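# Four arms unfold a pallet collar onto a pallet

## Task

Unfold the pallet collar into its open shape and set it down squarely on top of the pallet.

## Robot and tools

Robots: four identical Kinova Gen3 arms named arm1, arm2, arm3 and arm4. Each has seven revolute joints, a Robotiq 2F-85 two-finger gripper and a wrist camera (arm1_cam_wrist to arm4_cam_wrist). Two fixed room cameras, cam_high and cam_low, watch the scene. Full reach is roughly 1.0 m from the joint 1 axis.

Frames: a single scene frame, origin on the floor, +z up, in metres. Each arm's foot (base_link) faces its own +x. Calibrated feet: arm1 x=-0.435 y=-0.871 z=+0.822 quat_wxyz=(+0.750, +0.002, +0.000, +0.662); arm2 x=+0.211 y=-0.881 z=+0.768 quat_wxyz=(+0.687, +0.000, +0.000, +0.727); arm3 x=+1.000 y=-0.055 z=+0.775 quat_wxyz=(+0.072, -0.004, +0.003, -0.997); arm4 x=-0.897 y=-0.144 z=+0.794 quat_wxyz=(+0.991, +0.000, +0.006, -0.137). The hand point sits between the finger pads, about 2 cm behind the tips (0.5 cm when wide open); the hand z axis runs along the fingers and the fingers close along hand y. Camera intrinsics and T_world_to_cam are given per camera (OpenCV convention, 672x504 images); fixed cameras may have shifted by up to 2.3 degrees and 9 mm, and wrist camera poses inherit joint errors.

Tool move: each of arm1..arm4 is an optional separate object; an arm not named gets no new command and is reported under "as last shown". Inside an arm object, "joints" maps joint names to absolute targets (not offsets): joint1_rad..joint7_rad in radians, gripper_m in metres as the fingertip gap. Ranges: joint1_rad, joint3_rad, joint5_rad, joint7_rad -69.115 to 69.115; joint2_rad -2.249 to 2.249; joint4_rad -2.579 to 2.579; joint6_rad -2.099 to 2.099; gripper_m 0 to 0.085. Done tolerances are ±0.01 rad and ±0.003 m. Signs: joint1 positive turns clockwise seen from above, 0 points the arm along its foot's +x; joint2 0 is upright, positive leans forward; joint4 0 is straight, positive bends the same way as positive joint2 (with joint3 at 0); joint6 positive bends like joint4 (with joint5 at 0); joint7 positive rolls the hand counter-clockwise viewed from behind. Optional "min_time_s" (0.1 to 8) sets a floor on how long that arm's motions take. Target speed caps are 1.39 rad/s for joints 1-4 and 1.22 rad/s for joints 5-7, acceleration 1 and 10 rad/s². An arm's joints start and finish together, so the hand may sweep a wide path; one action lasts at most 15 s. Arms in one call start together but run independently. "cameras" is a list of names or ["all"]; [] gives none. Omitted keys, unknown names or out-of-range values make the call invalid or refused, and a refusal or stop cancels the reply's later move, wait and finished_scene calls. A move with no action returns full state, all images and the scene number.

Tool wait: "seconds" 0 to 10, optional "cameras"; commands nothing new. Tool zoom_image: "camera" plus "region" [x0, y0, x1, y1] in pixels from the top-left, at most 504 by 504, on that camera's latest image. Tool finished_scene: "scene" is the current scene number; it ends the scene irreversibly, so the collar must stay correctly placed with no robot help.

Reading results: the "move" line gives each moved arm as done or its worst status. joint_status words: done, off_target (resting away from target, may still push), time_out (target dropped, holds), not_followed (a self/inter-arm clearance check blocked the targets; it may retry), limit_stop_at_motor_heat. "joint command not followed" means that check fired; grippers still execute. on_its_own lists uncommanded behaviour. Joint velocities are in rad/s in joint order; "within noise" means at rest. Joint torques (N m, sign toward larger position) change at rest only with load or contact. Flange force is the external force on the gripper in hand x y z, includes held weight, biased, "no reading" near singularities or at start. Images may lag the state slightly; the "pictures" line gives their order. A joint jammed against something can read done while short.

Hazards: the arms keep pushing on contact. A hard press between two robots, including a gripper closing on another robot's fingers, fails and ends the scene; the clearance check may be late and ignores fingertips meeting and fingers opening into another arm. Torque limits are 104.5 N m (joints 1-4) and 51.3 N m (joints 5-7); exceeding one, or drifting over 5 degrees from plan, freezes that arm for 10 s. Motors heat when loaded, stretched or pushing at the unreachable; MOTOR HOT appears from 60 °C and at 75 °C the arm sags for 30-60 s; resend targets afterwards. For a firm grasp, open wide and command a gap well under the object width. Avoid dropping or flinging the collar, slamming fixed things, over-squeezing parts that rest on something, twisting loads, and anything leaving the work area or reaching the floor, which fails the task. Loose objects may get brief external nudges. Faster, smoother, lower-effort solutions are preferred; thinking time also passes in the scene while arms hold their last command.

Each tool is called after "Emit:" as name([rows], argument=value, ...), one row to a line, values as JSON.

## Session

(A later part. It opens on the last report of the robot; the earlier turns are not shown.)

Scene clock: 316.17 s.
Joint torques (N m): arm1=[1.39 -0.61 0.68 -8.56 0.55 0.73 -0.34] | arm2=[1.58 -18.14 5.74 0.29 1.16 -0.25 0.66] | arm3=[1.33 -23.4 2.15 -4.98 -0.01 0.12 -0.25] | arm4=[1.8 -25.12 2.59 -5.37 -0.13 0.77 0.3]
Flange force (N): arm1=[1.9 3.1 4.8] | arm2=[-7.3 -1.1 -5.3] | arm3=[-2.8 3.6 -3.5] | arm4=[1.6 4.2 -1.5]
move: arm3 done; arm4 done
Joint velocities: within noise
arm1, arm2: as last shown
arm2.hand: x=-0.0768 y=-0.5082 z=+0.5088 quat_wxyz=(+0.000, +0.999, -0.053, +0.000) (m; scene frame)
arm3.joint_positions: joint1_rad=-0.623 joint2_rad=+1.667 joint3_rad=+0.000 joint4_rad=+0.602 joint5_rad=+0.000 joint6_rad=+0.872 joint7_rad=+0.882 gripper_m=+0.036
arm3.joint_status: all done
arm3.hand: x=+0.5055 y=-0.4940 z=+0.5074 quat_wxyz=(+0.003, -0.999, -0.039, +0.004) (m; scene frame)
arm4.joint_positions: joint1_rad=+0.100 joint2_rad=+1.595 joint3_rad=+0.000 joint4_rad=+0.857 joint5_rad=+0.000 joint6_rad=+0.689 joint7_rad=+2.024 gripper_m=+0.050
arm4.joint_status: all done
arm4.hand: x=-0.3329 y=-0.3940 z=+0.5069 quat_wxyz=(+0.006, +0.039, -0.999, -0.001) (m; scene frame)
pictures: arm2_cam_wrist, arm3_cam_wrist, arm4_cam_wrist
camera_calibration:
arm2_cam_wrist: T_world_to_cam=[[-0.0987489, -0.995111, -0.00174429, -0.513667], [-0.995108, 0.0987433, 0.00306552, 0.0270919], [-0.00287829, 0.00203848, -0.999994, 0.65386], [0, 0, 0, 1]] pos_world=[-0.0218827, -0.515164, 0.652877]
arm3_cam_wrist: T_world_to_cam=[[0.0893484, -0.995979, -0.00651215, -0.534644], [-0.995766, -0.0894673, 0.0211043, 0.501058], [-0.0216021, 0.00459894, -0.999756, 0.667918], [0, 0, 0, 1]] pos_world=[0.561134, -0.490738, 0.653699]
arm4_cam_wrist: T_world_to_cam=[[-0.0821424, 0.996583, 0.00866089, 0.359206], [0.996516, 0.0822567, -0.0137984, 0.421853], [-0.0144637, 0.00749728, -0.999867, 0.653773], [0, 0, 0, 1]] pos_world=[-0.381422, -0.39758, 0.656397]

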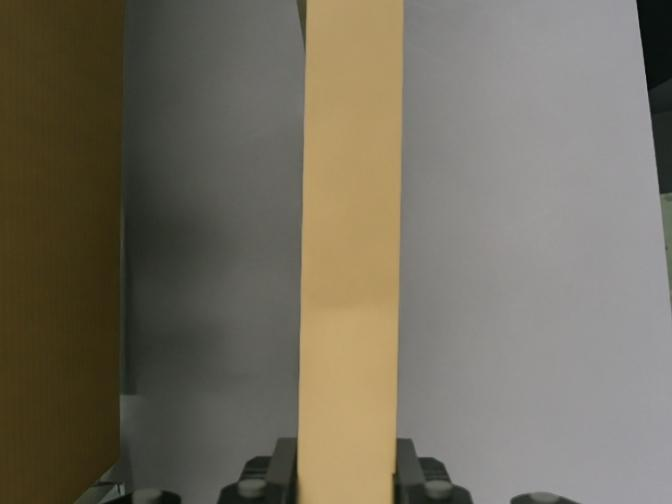

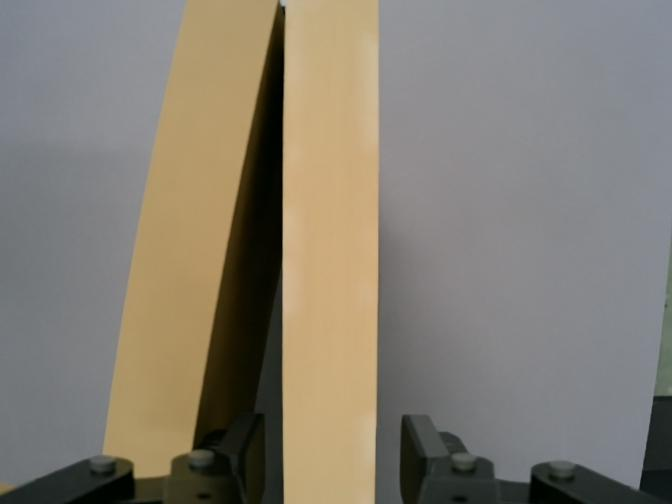

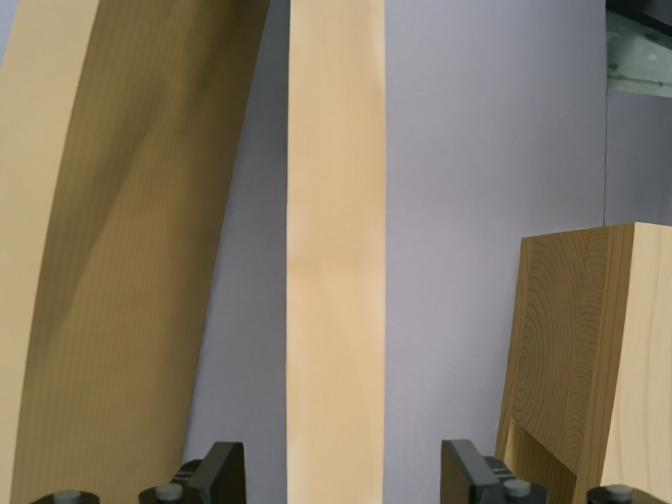

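Emit:
move(arm3={"joints": {"gripper_m": 0.0}, "min_time_s": 0.6}, arm4={"joints": {"gripper_m": 0.0}, "min_time_s": 0.8}, cameras=["arm2_cam_wrist", "arm3_cam_wrist", "arm4_cam_wrist", "cam_high", "cam_low"])

Scene clock: 317.77 s.
Joint torques (N m): arm1=[1.44 -0.68 0.66 -8.5 0.58 0.73 -0.37] | arm2=[0.93 -17.86 4.7 0.76 1.09 -0.04 0.63] | arm3=[0.07 -22.1 1.14 -5.46 -0.61 -0.85 -0.38] | arm4=[0.8 -20.18 3.14 -5.58 0.78 -0.97 0.87]
Flange force (N): arm1=[1.8 2.9 4.5] | arm2=[-7.0 -2.8 -5.0] | arm3=[-1.8 0.1 -8.0] | arm4=[5.3 5.4 -13.9]
move: arm3 off_target; arm4 off_target
Joint velocities: within noise
arm1, arm2: as last shown
arm2.hand: x=-0.0768 y=-0.5083 z=+0.5088 quat_wxyz=(+0.000, +0.999, -0.053, +0.000) (m; scene frame)
arm3.joint_positions: joint1_rad=-0.623 joint2_rad=+1.668 joint3_rad=+0.000 joint4_rad=+0.602 joint5_rad=+0.000 joint6_rad=+0.872 joint7_rad=+0.882 gripper_m=+0.018
arm3.joint_status: gripper_m off_target (ended at +0.018, target +0.000)
arm3.hand: x=+0.5055 y=-0.4939 z=+0.5073 quat_wxyz=(+0.003, -0.999, -0.039, +0.004) (m; scene frame)
arm4.joint_positions: joint1_rad=+0.100 joint2_rad=+1.595 joint3_rad=+0.000 joint4_rad=+0.857 joint5_rad=+0.000 joint6_rad=+0.689 joint7_rad=+2.024 gripper_m=+0.018
arm4.joint_status: gripper_m off_target (ended at +0.018, target +0.000)
arm4.hand: x=-0.3328 y=-0.3940 z=+0.5069 quat_wxyz=(+0.006, +0.039, -0.999, -0.001) (m; scene frame)
pictures: arm2_cam_wrist, arm3_cam_wrist, arm4_cam_wrist, cam_high, cam_low
camera_calibration:
arm2_cam_wrist: T_world_to_cam=[[-0.098748, -0.995111, -0.00164479, -0.513842], [-0.995108, 0.0987427, 0.00305562, 0.0270085], [-0.00287827, 0.00193848, -0.999994, 0.653809], [0, 0, 0, 1]] pos_world=[-0.0219827, -0.515264, 0.652877]
arm3_cam_wrist: T_world_to_cam=[[0.0893484, -0.995979, -0.00651215, -0.534644], [-0.995766, -0.0894673, 0.0211043, 0.501058], [-0.0216021, 0.00459894, -0.999756, 0.667918], [0, 0, 0, 1]] pos_world=[0.561134, -0.490738, 0.653699]
arm4_cam_wrist: T_world_to_cam=[[-0.0821433, 0.996583, 0.00865267, 0.359219], [0.996517, 0.0822568, -0.0136988, 0.421689], [-0.0143637, 0.00749727, -0.999869, 0.653815], [0, 0, 0, 1]] pos_world=[-0.381322, -0.39758, 0.656397]

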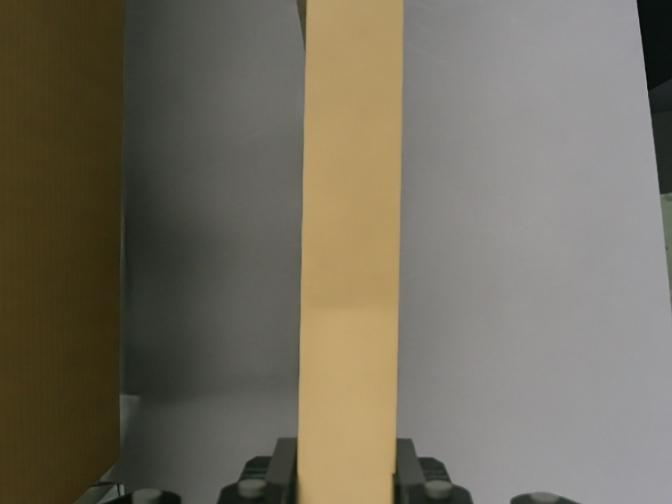

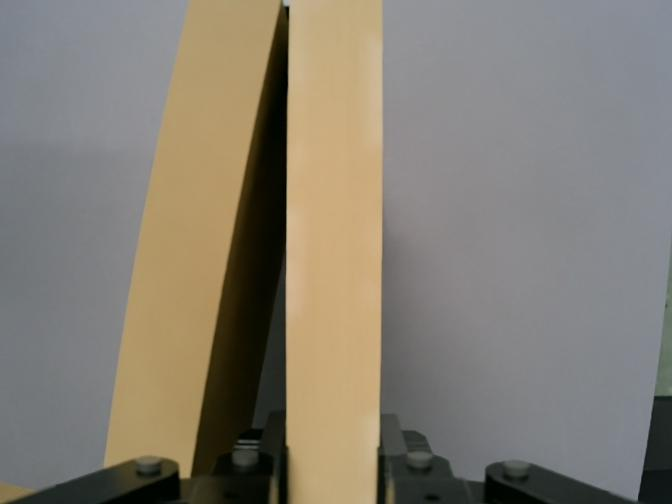

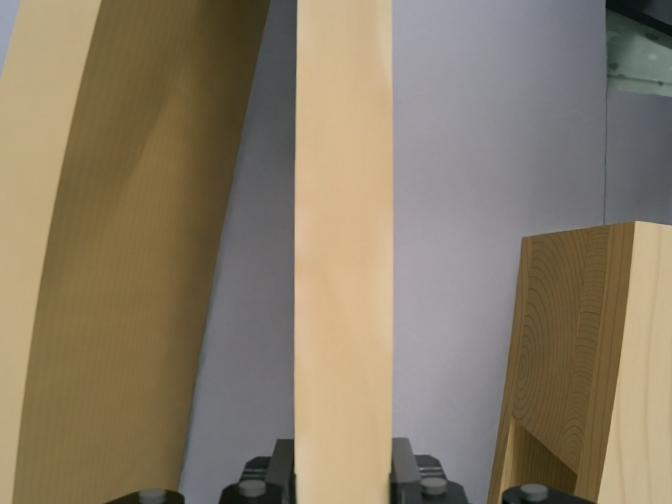

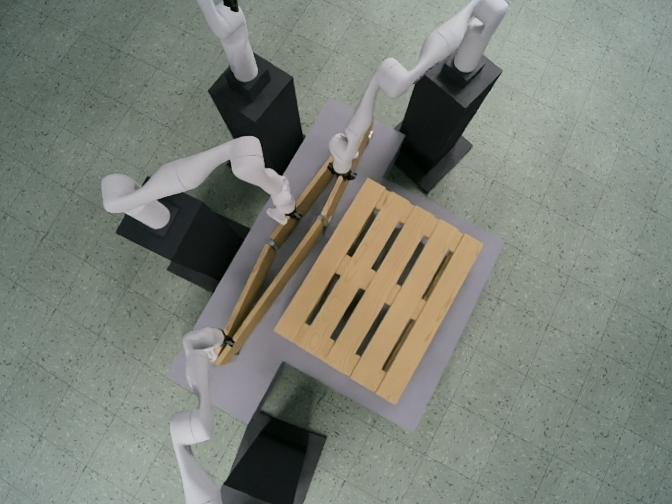

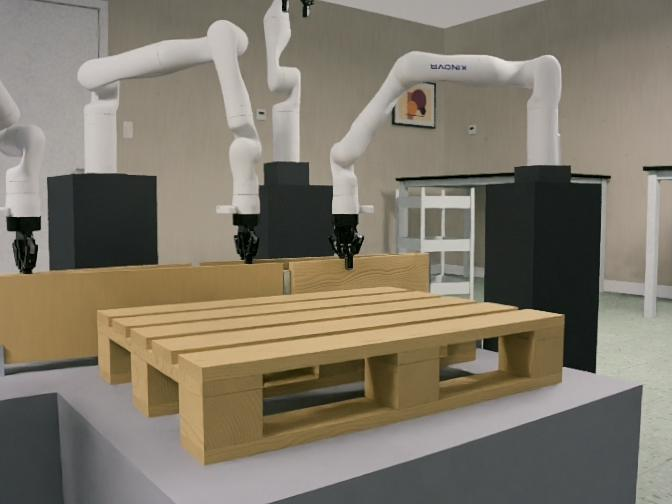

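Emit:
zoom_image(camera="cam_low", region=[80, 270, 330, 480])

Emit:
zoom_image(camera="cam_low", region=[420, 270, 600, 410])

Emit:
zoom_image(camera="cam_high", region=[250, 160, 500, 420])

Scaled by 2.016 from the camera's 672x504 image, which has a finer 960x720 frame.

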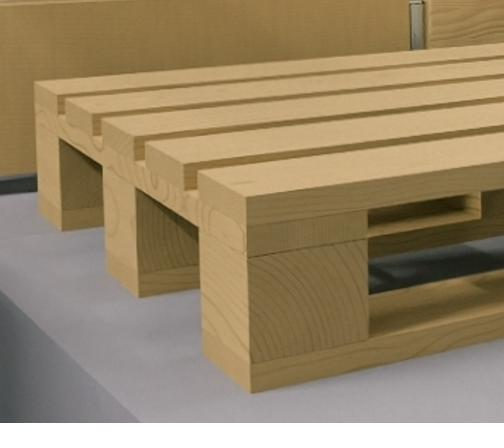

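Scaled by 2.800 from the camera's 672x504 image, which has a finer 960x720 frame.

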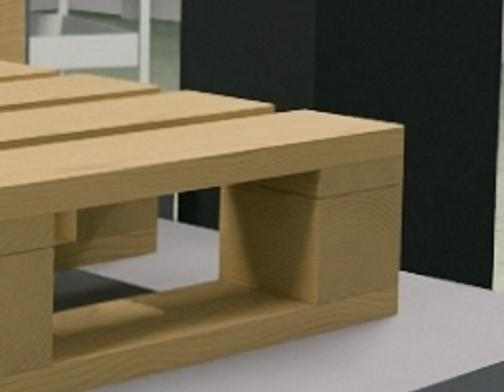

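Scaled by 1.938 from the camera's 672x504 image, which has a finer 960x720 frame.

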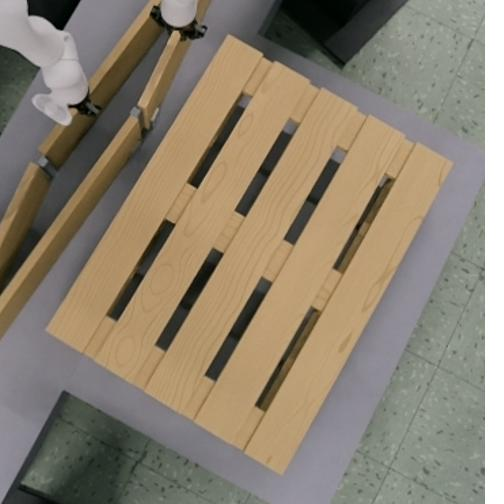

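Emit:
move(arm2={"joints": {"joint1_rad": -0.6557, "joint2_rad": 1.1964, "joint3_rad": 0.0, "joint4_rad": 1.6926, "joint5_rad": 0.0, "joint6_rad": 0.2526, "joint7_rad": 2.3246}, "min_time_s": 1.6}, arm3={"joints": {"joint1_rad": -0.6215, "joint2_rad": 1.4722, "joint3_rad": 0.0, "joint4_rad": 0.7951, "joint5_rad": 0.0, "joint6_rad": 0.8743, "joint7_rad": 0.8831}, "min_time_s": 1.6}, arm4={"joints": {"joint1_rad": 0.1007, "joint2_rad": 1.4076, "joint3_rad": 0.0, "joint4_rad": 1.0261, "joint5_rad": 0.0, "joint6_rad": 0.7079, "joint7_rad": 2.0243}, "min_time_s": 1.6}, cameras=["cam_low", "cam_high"])

Scene clock: 356.67 s.
Joint torques (N m): arm1=[1.48 -0.71 0.68 -8.54 0.56 0.72 -0.37] | arm2=[2.02 -27.91 4.74 1.03 0.61 1.36 0.24] | arm3=[1.07 -35.33 2.27 -10.41 -0.11 -0.59 -0.27] | arm4=[3.3 -35.47 4.22 -5.68 0.11 3.69 -0.05]
Flange force (N): arm1=[1.8 3.0 4.6] | arm2=[-11.1 -5.2 20.6] | arm3=[1.0 0.1 11.7] | arm4=[-5.9 2.3 22.6]
move: arm2 done; arm3 done; arm4 done
Joint velocities: within noise
arm1: as last shown
arm2.joint_positions: joint1_rad=-0.656 joint2_rad=+1.196 joint3_rad=+0.000 joint4_rad=+1.693 joint5_rad=+0.000 joint6_rad=+0.253 joint7_rad=+2.325 gripper_m=+0.018
arm2.joint_status: all done
arm2.hand: x=-0.0768 y=-0.5083 z=+0.5911 quat_wxyz=(+0.000, +0.999, -0.053, +0.000) (m; scene frame)
arm3.joint_positions: joint1_rad=-0.621 joint2_rad=+1.472 joint3_rad=+0.000 joint4_rad=+0.795 joint5_rad=+0.000 joint6_rad=+0.874 joint7_rad=+0.883 gripper_m=+0.018
arm3.joint_status: all done
arm3.hand: x=+0.5054 y=-0.4939 z=+0.5899 quat_wxyz=(+0.003, -0.999, -0.039, +0.004) (m; scene frame)
arm4.joint_positions: joint1_rad=+0.101 joint2_rad=+1.408 joint3_rad=+0.000 joint4_rad=+1.026 joint5_rad=+0.000 joint6_rad=+0.708 joint7_rad=+2.024 gripper_m=+0.018
arm4.joint_status: all done
arm4.hand: x=-0.3328 y=-0.3940 z=+0.5894 quat_wxyz=(+0.006, +0.039, -0.999, -0.001) (m; scene frame)
pictures: cam_high, cam_low

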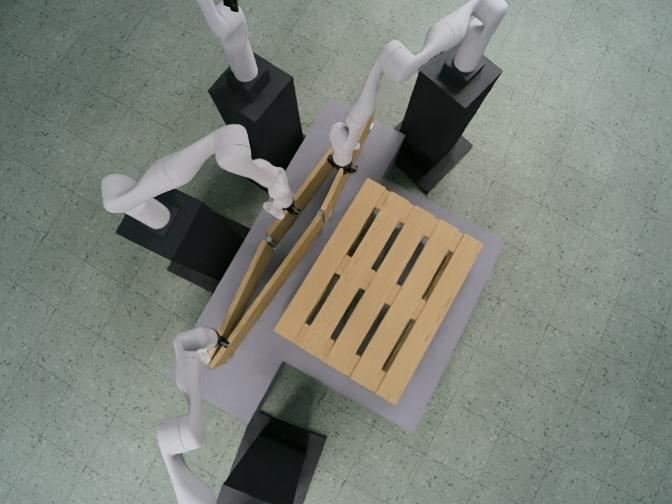

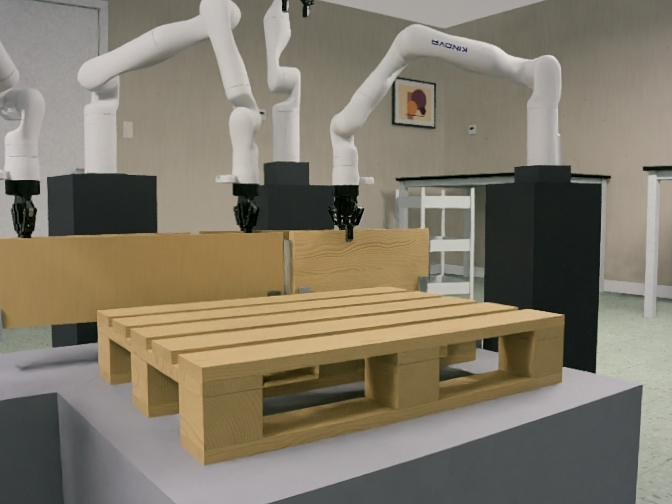

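Emit:
move(arm2={"joints": {"joint1_rad": -0.6557, "joint2_rad": 1.0072, "joint3_rad": 0.0, "joint4_rad": 1.7616, "joint5_rad": 0.0, "joint6_rad": 0.3728, "joint7_rad": 2.3246}, "min_time_s": 1.6}, arm3={"joints": {"joint1_rad": -0.6203, "joint2_rad": 1.3111, "joint3_rad": 0.0, "joint4_rad": 0.8923, "joint5_rad": 0.0, "joint6_rad": 0.9382, "joint7_rad": 0.8844}, "min_time_s": 1.6}, arm4={"joints": {"joint1_rad": 0.1012, "joint2_rad": 1.2414, "joint3_rad": 0.0, "joint4_rad": 1.1229, "joint5_rad": 0.0, "joint6_rad": 0.7773, "joint7_rad": 2.0247}, "min_time_s": 1.6})

Emit:
move(arm2={"joints": {"joint1_rad": -0.5917, "joint2_rad": 1.0061, "joint3_rad": 0.0, "joint4_rad": 1.7657, "joint5_rad": 0.0, "joint6_rad": 0.3698, "joint7_rad": 2.3961}, "min_time_s": 1.2}, arm3={"joints": {"joint1_rad": -0.5567, "joint2_rad": 1.1894, "joint3_rad": 0.0, "joint4_rad": 1.2239, "joint5_rad": 0.0, "joint6_rad": 0.7283, "joint7_rad": 1.0708}, "min_time_s": 1.2}, arm4={"joints": {"joint1_rad": 0.0080, "joint2_rad": 1.2346, "joint3_rad": 0.0, "joint4_rad": 1.1405, "joint5_rad": 0.0, "joint6_rad": 0.7665, "joint7_rad": 2.0544}, "min_time_s": 1.2})

Emit:
move(arm2={"joints": {"joint1_rad": -0.5278, "joint2_rad": 1.0069, "joint3_rad": 0.0, "joint4_rad": 1.7630, "joint5_rad": 0.0, "joint6_rad": 0.3718, "joint7_rad": 2.4676}, "min_time_s": 1.1}, arm3={"joints": {"joint1_rad": -0.4736, "joint2_rad": 1.1142, "joint3_rad": 0.0, "joint4_rad": 1.4506, "joint5_rad": 0.0, "joint6_rad": 0.5768, "joint7_rad": 1.2768}, "min_time_s": 1.1}, arm4={"joints": {"joint1_rad": -0.0813, "joint2_rad": 1.2285, "joint3_rad": 0.0, "joint4_rad": 1.1573, "joint5_rad": 0.0, "joint6_rad": 0.7558, "joint7_rad": 2.0880}, "min_time_s": 1.1}, cameras=["cam_high"])

Scene clock: 400.80 s.
Joint torques (N m): arm1=[1.41 -0.68 0.63 -8.54 0.59 0.74 -0.35] | arm2=[2.04 -27.48 4.91 -0.58 1.04 1.48 0.35] | arm3=[0.54 -34.84 1.83 -10.85 -0.31 -0.55 -0.23] | arm4=[3.47 -35.65 4.31 -6.2 0.17 3.93 -0.06]
Flange force (N): arm1=[1.8 2.9 4.7] | arm2=[-11.4 -5.2 19.4] | arm3=[0.8 -0.7 11.4] | arm4=[-7.3 1.9 23.4]
move: arm2 done; arm3 done; arm4 done
Joint velocities: within noise
arm1: as last shown
arm2.joint_positions: joint1_rad=-0.656 joint2_rad=+1.007 joint3_rad=+0.000 joint4_rad=+1.762 joint5_rad=+0.000 joint6_rad=+0.373 joint7_rad=+2.325 gripper_m=+0.018
arm2.joint_status: all done
arm2.hand: x=-0.0768 y=-0.5083 z=+0.6736 quat_wxyz=(+0.000, +0.999, -0.053, +0.000) (m; scene frame)
arm3.joint_positions: joint1_rad=-0.620 joint2_rad=+1.311 joint3_rad=+0.000 joint4_rad=+0.892 joint5_rad=+0.000 joint6_rad=+0.938 joint7_rad=+0.884 gripper_m=+0.018
arm3.joint_status: all done
arm3.hand: x=+0.5053 y=-0.4940 z=+0.6723 quat_wxyz=(+0.003, -0.999, -0.039, +0.004) (m; scene frame)
arm4.joint_positions: joint1_rad=+0.101 joint2_rad=+1.241 joint3_rad=+0.000 joint4_rad=+1.123 joint5_rad=+0.000 joint6_rad=+0.777 joint7_rad=+2.025 gripper_m=+0.018
arm4.joint_status: all done
arm4.hand: x=-0.3328 y=-0.3941 z=+0.6719 quat_wxyz=(+0.006, +0.039, -0.999, -0.001) (m; scene frame)
pictures: none

Scene clock: 402.33 s.
Joint torques (N m): arm1=[1.44 -0.64 0.64 -8.56 0.55 0.74 -0.39] | arm2=[2.29 -27.75 4.96 -1.12 0.91 1.16 0.16] | arm3=[0.73 -32.41 2.07 -9.27 -0.31 -0.78 -0.39] | arm4=[2.93 -35.72 3.87 -6.52 0.03 3.71 -0.06]
Flange force (N): arm1=[2.0 2.8 4.8] | arm2=[-10.6 -5.1 19.3] | arm3=[0.4 -0.2 11.6] | arm4=[-6.0 1.5 23.3]
move: arm2 done; arm3 done; arm4 done
Joint velocities: within noise
arm1: as last shown
arm2.joint_positions: joint1_rad=-0.592 joint2_rad=+1.006 joint3_rad=+0.000 joint4_rad=+1.766 joint5_rad=+0.000 joint6_rad=+0.370 joint7_rad=+2.396 gripper_m=+0.018
arm2.joint_status: all done
arm2.hand: x=-0.0517 y=-0.4915 z=+0.6737 quat_wxyz=(+0.000, +0.999, -0.049, +0.000) (m; scene frame)
arm3.joint_positions: joint1_rad=-0.557 joint2_rad=+1.189 joint3_rad=+0.000 joint4_rad=+1.224 joint5_rad=+0.000 joint6_rad=+0.728 joint7_rad=+1.071 gripper_m=+0.018
arm3.joint_status: all done
arm3.hand: x=+0.5246 y=-0.4228 z=+0.6724 quat_wxyz=(+0.003, -0.995, -0.101, +0.004) (m; scene frame)
arm4.joint_positions: joint1_rad=+0.008 joint2_rad=+1.235 joint3_rad=+0.000 joint4_rad=+1.141 joint5_rad=+0.000 joint6_rad=+0.766 joint7_rad=+2.054 gripper_m=+0.018
arm4.joint_status: all done
arm4.hand: x=-0.3152 y=-0.3394 z=+0.6721 quat_wxyz=(+0.006, +0.100, -0.995, -0.001) (m; scene frame)
pictures: none

Scene clock: 403.77 s.
Joint torques (N m): arm1=[1.41 -0.65 0.65 -8.52 0.54 0.74 -0.33] | arm2=[2.91 -28.08 5.93 -1.42 0.97 1.05 0.05] | arm3=[0.58 -30.18 2.06 -7.91 -0.34 -0.98 -0.44] | arm4=[2.95 -34.98 3.6 -5.93 -0.31 3.91 -0.25]
Flange force (N): arm1=[1.9 3.0 4.7] | arm2=[-10.7 -4.9 19.6] | arm3=[0.3 -0.5 11.4] | arm4=[-6.4 0.8 22.8]
move: arm2 done; arm3 done; arm4 done
Joint velocities: within noise
arm1: as last shown
arm2.joint_positions: joint1_rad=-0.528 joint2_rad=+1.007 joint3_rad=+0.000 joint4_rad=+1.763 joint5_rad=+0.000 joint6_rad=+0.372 joint7_rad=+2.468 gripper_m=+0.018
arm2.joint_status: all done
arm2.hand: x=-0.0267 y=-0.4749 z=+0.6736 quat_wxyz=(+0.000, +0.999, -0.045, +0.000) (m; scene frame)
arm3.joint_positions: joint1_rad=-0.474 joint2_rad=+1.114 joint3_rad=+0.000 joint4_rad=+1.451 joint5_rad=+0.000 joint6_rad=+0.577 joint7_rad=+1.277 gripper_m=+0.018
arm3.joint_status: all done
arm3.hand: x=+0.5370 y=-0.3528 z=+0.6727 quat_wxyz=(+0.003, -0.987, -0.162, +0.004) (m; scene frame)
arm4.joint_positions: joint1_rad=-0.081 joint2_rad=+1.228 joint3_rad=+0.000 joint4_rad=+1.157 joint5_rad=+0.000 joint6_rad=+0.756 joint7_rad=+2.088 gripper_m=+0.018
arm4.joint_status: all done
arm4.hand: x=-0.3032 y=-0.2859 z=+0.6722 quat_wxyz=(+0.006, +0.161, -0.987, -0.002) (m; scene frame)
pictures: cam_high

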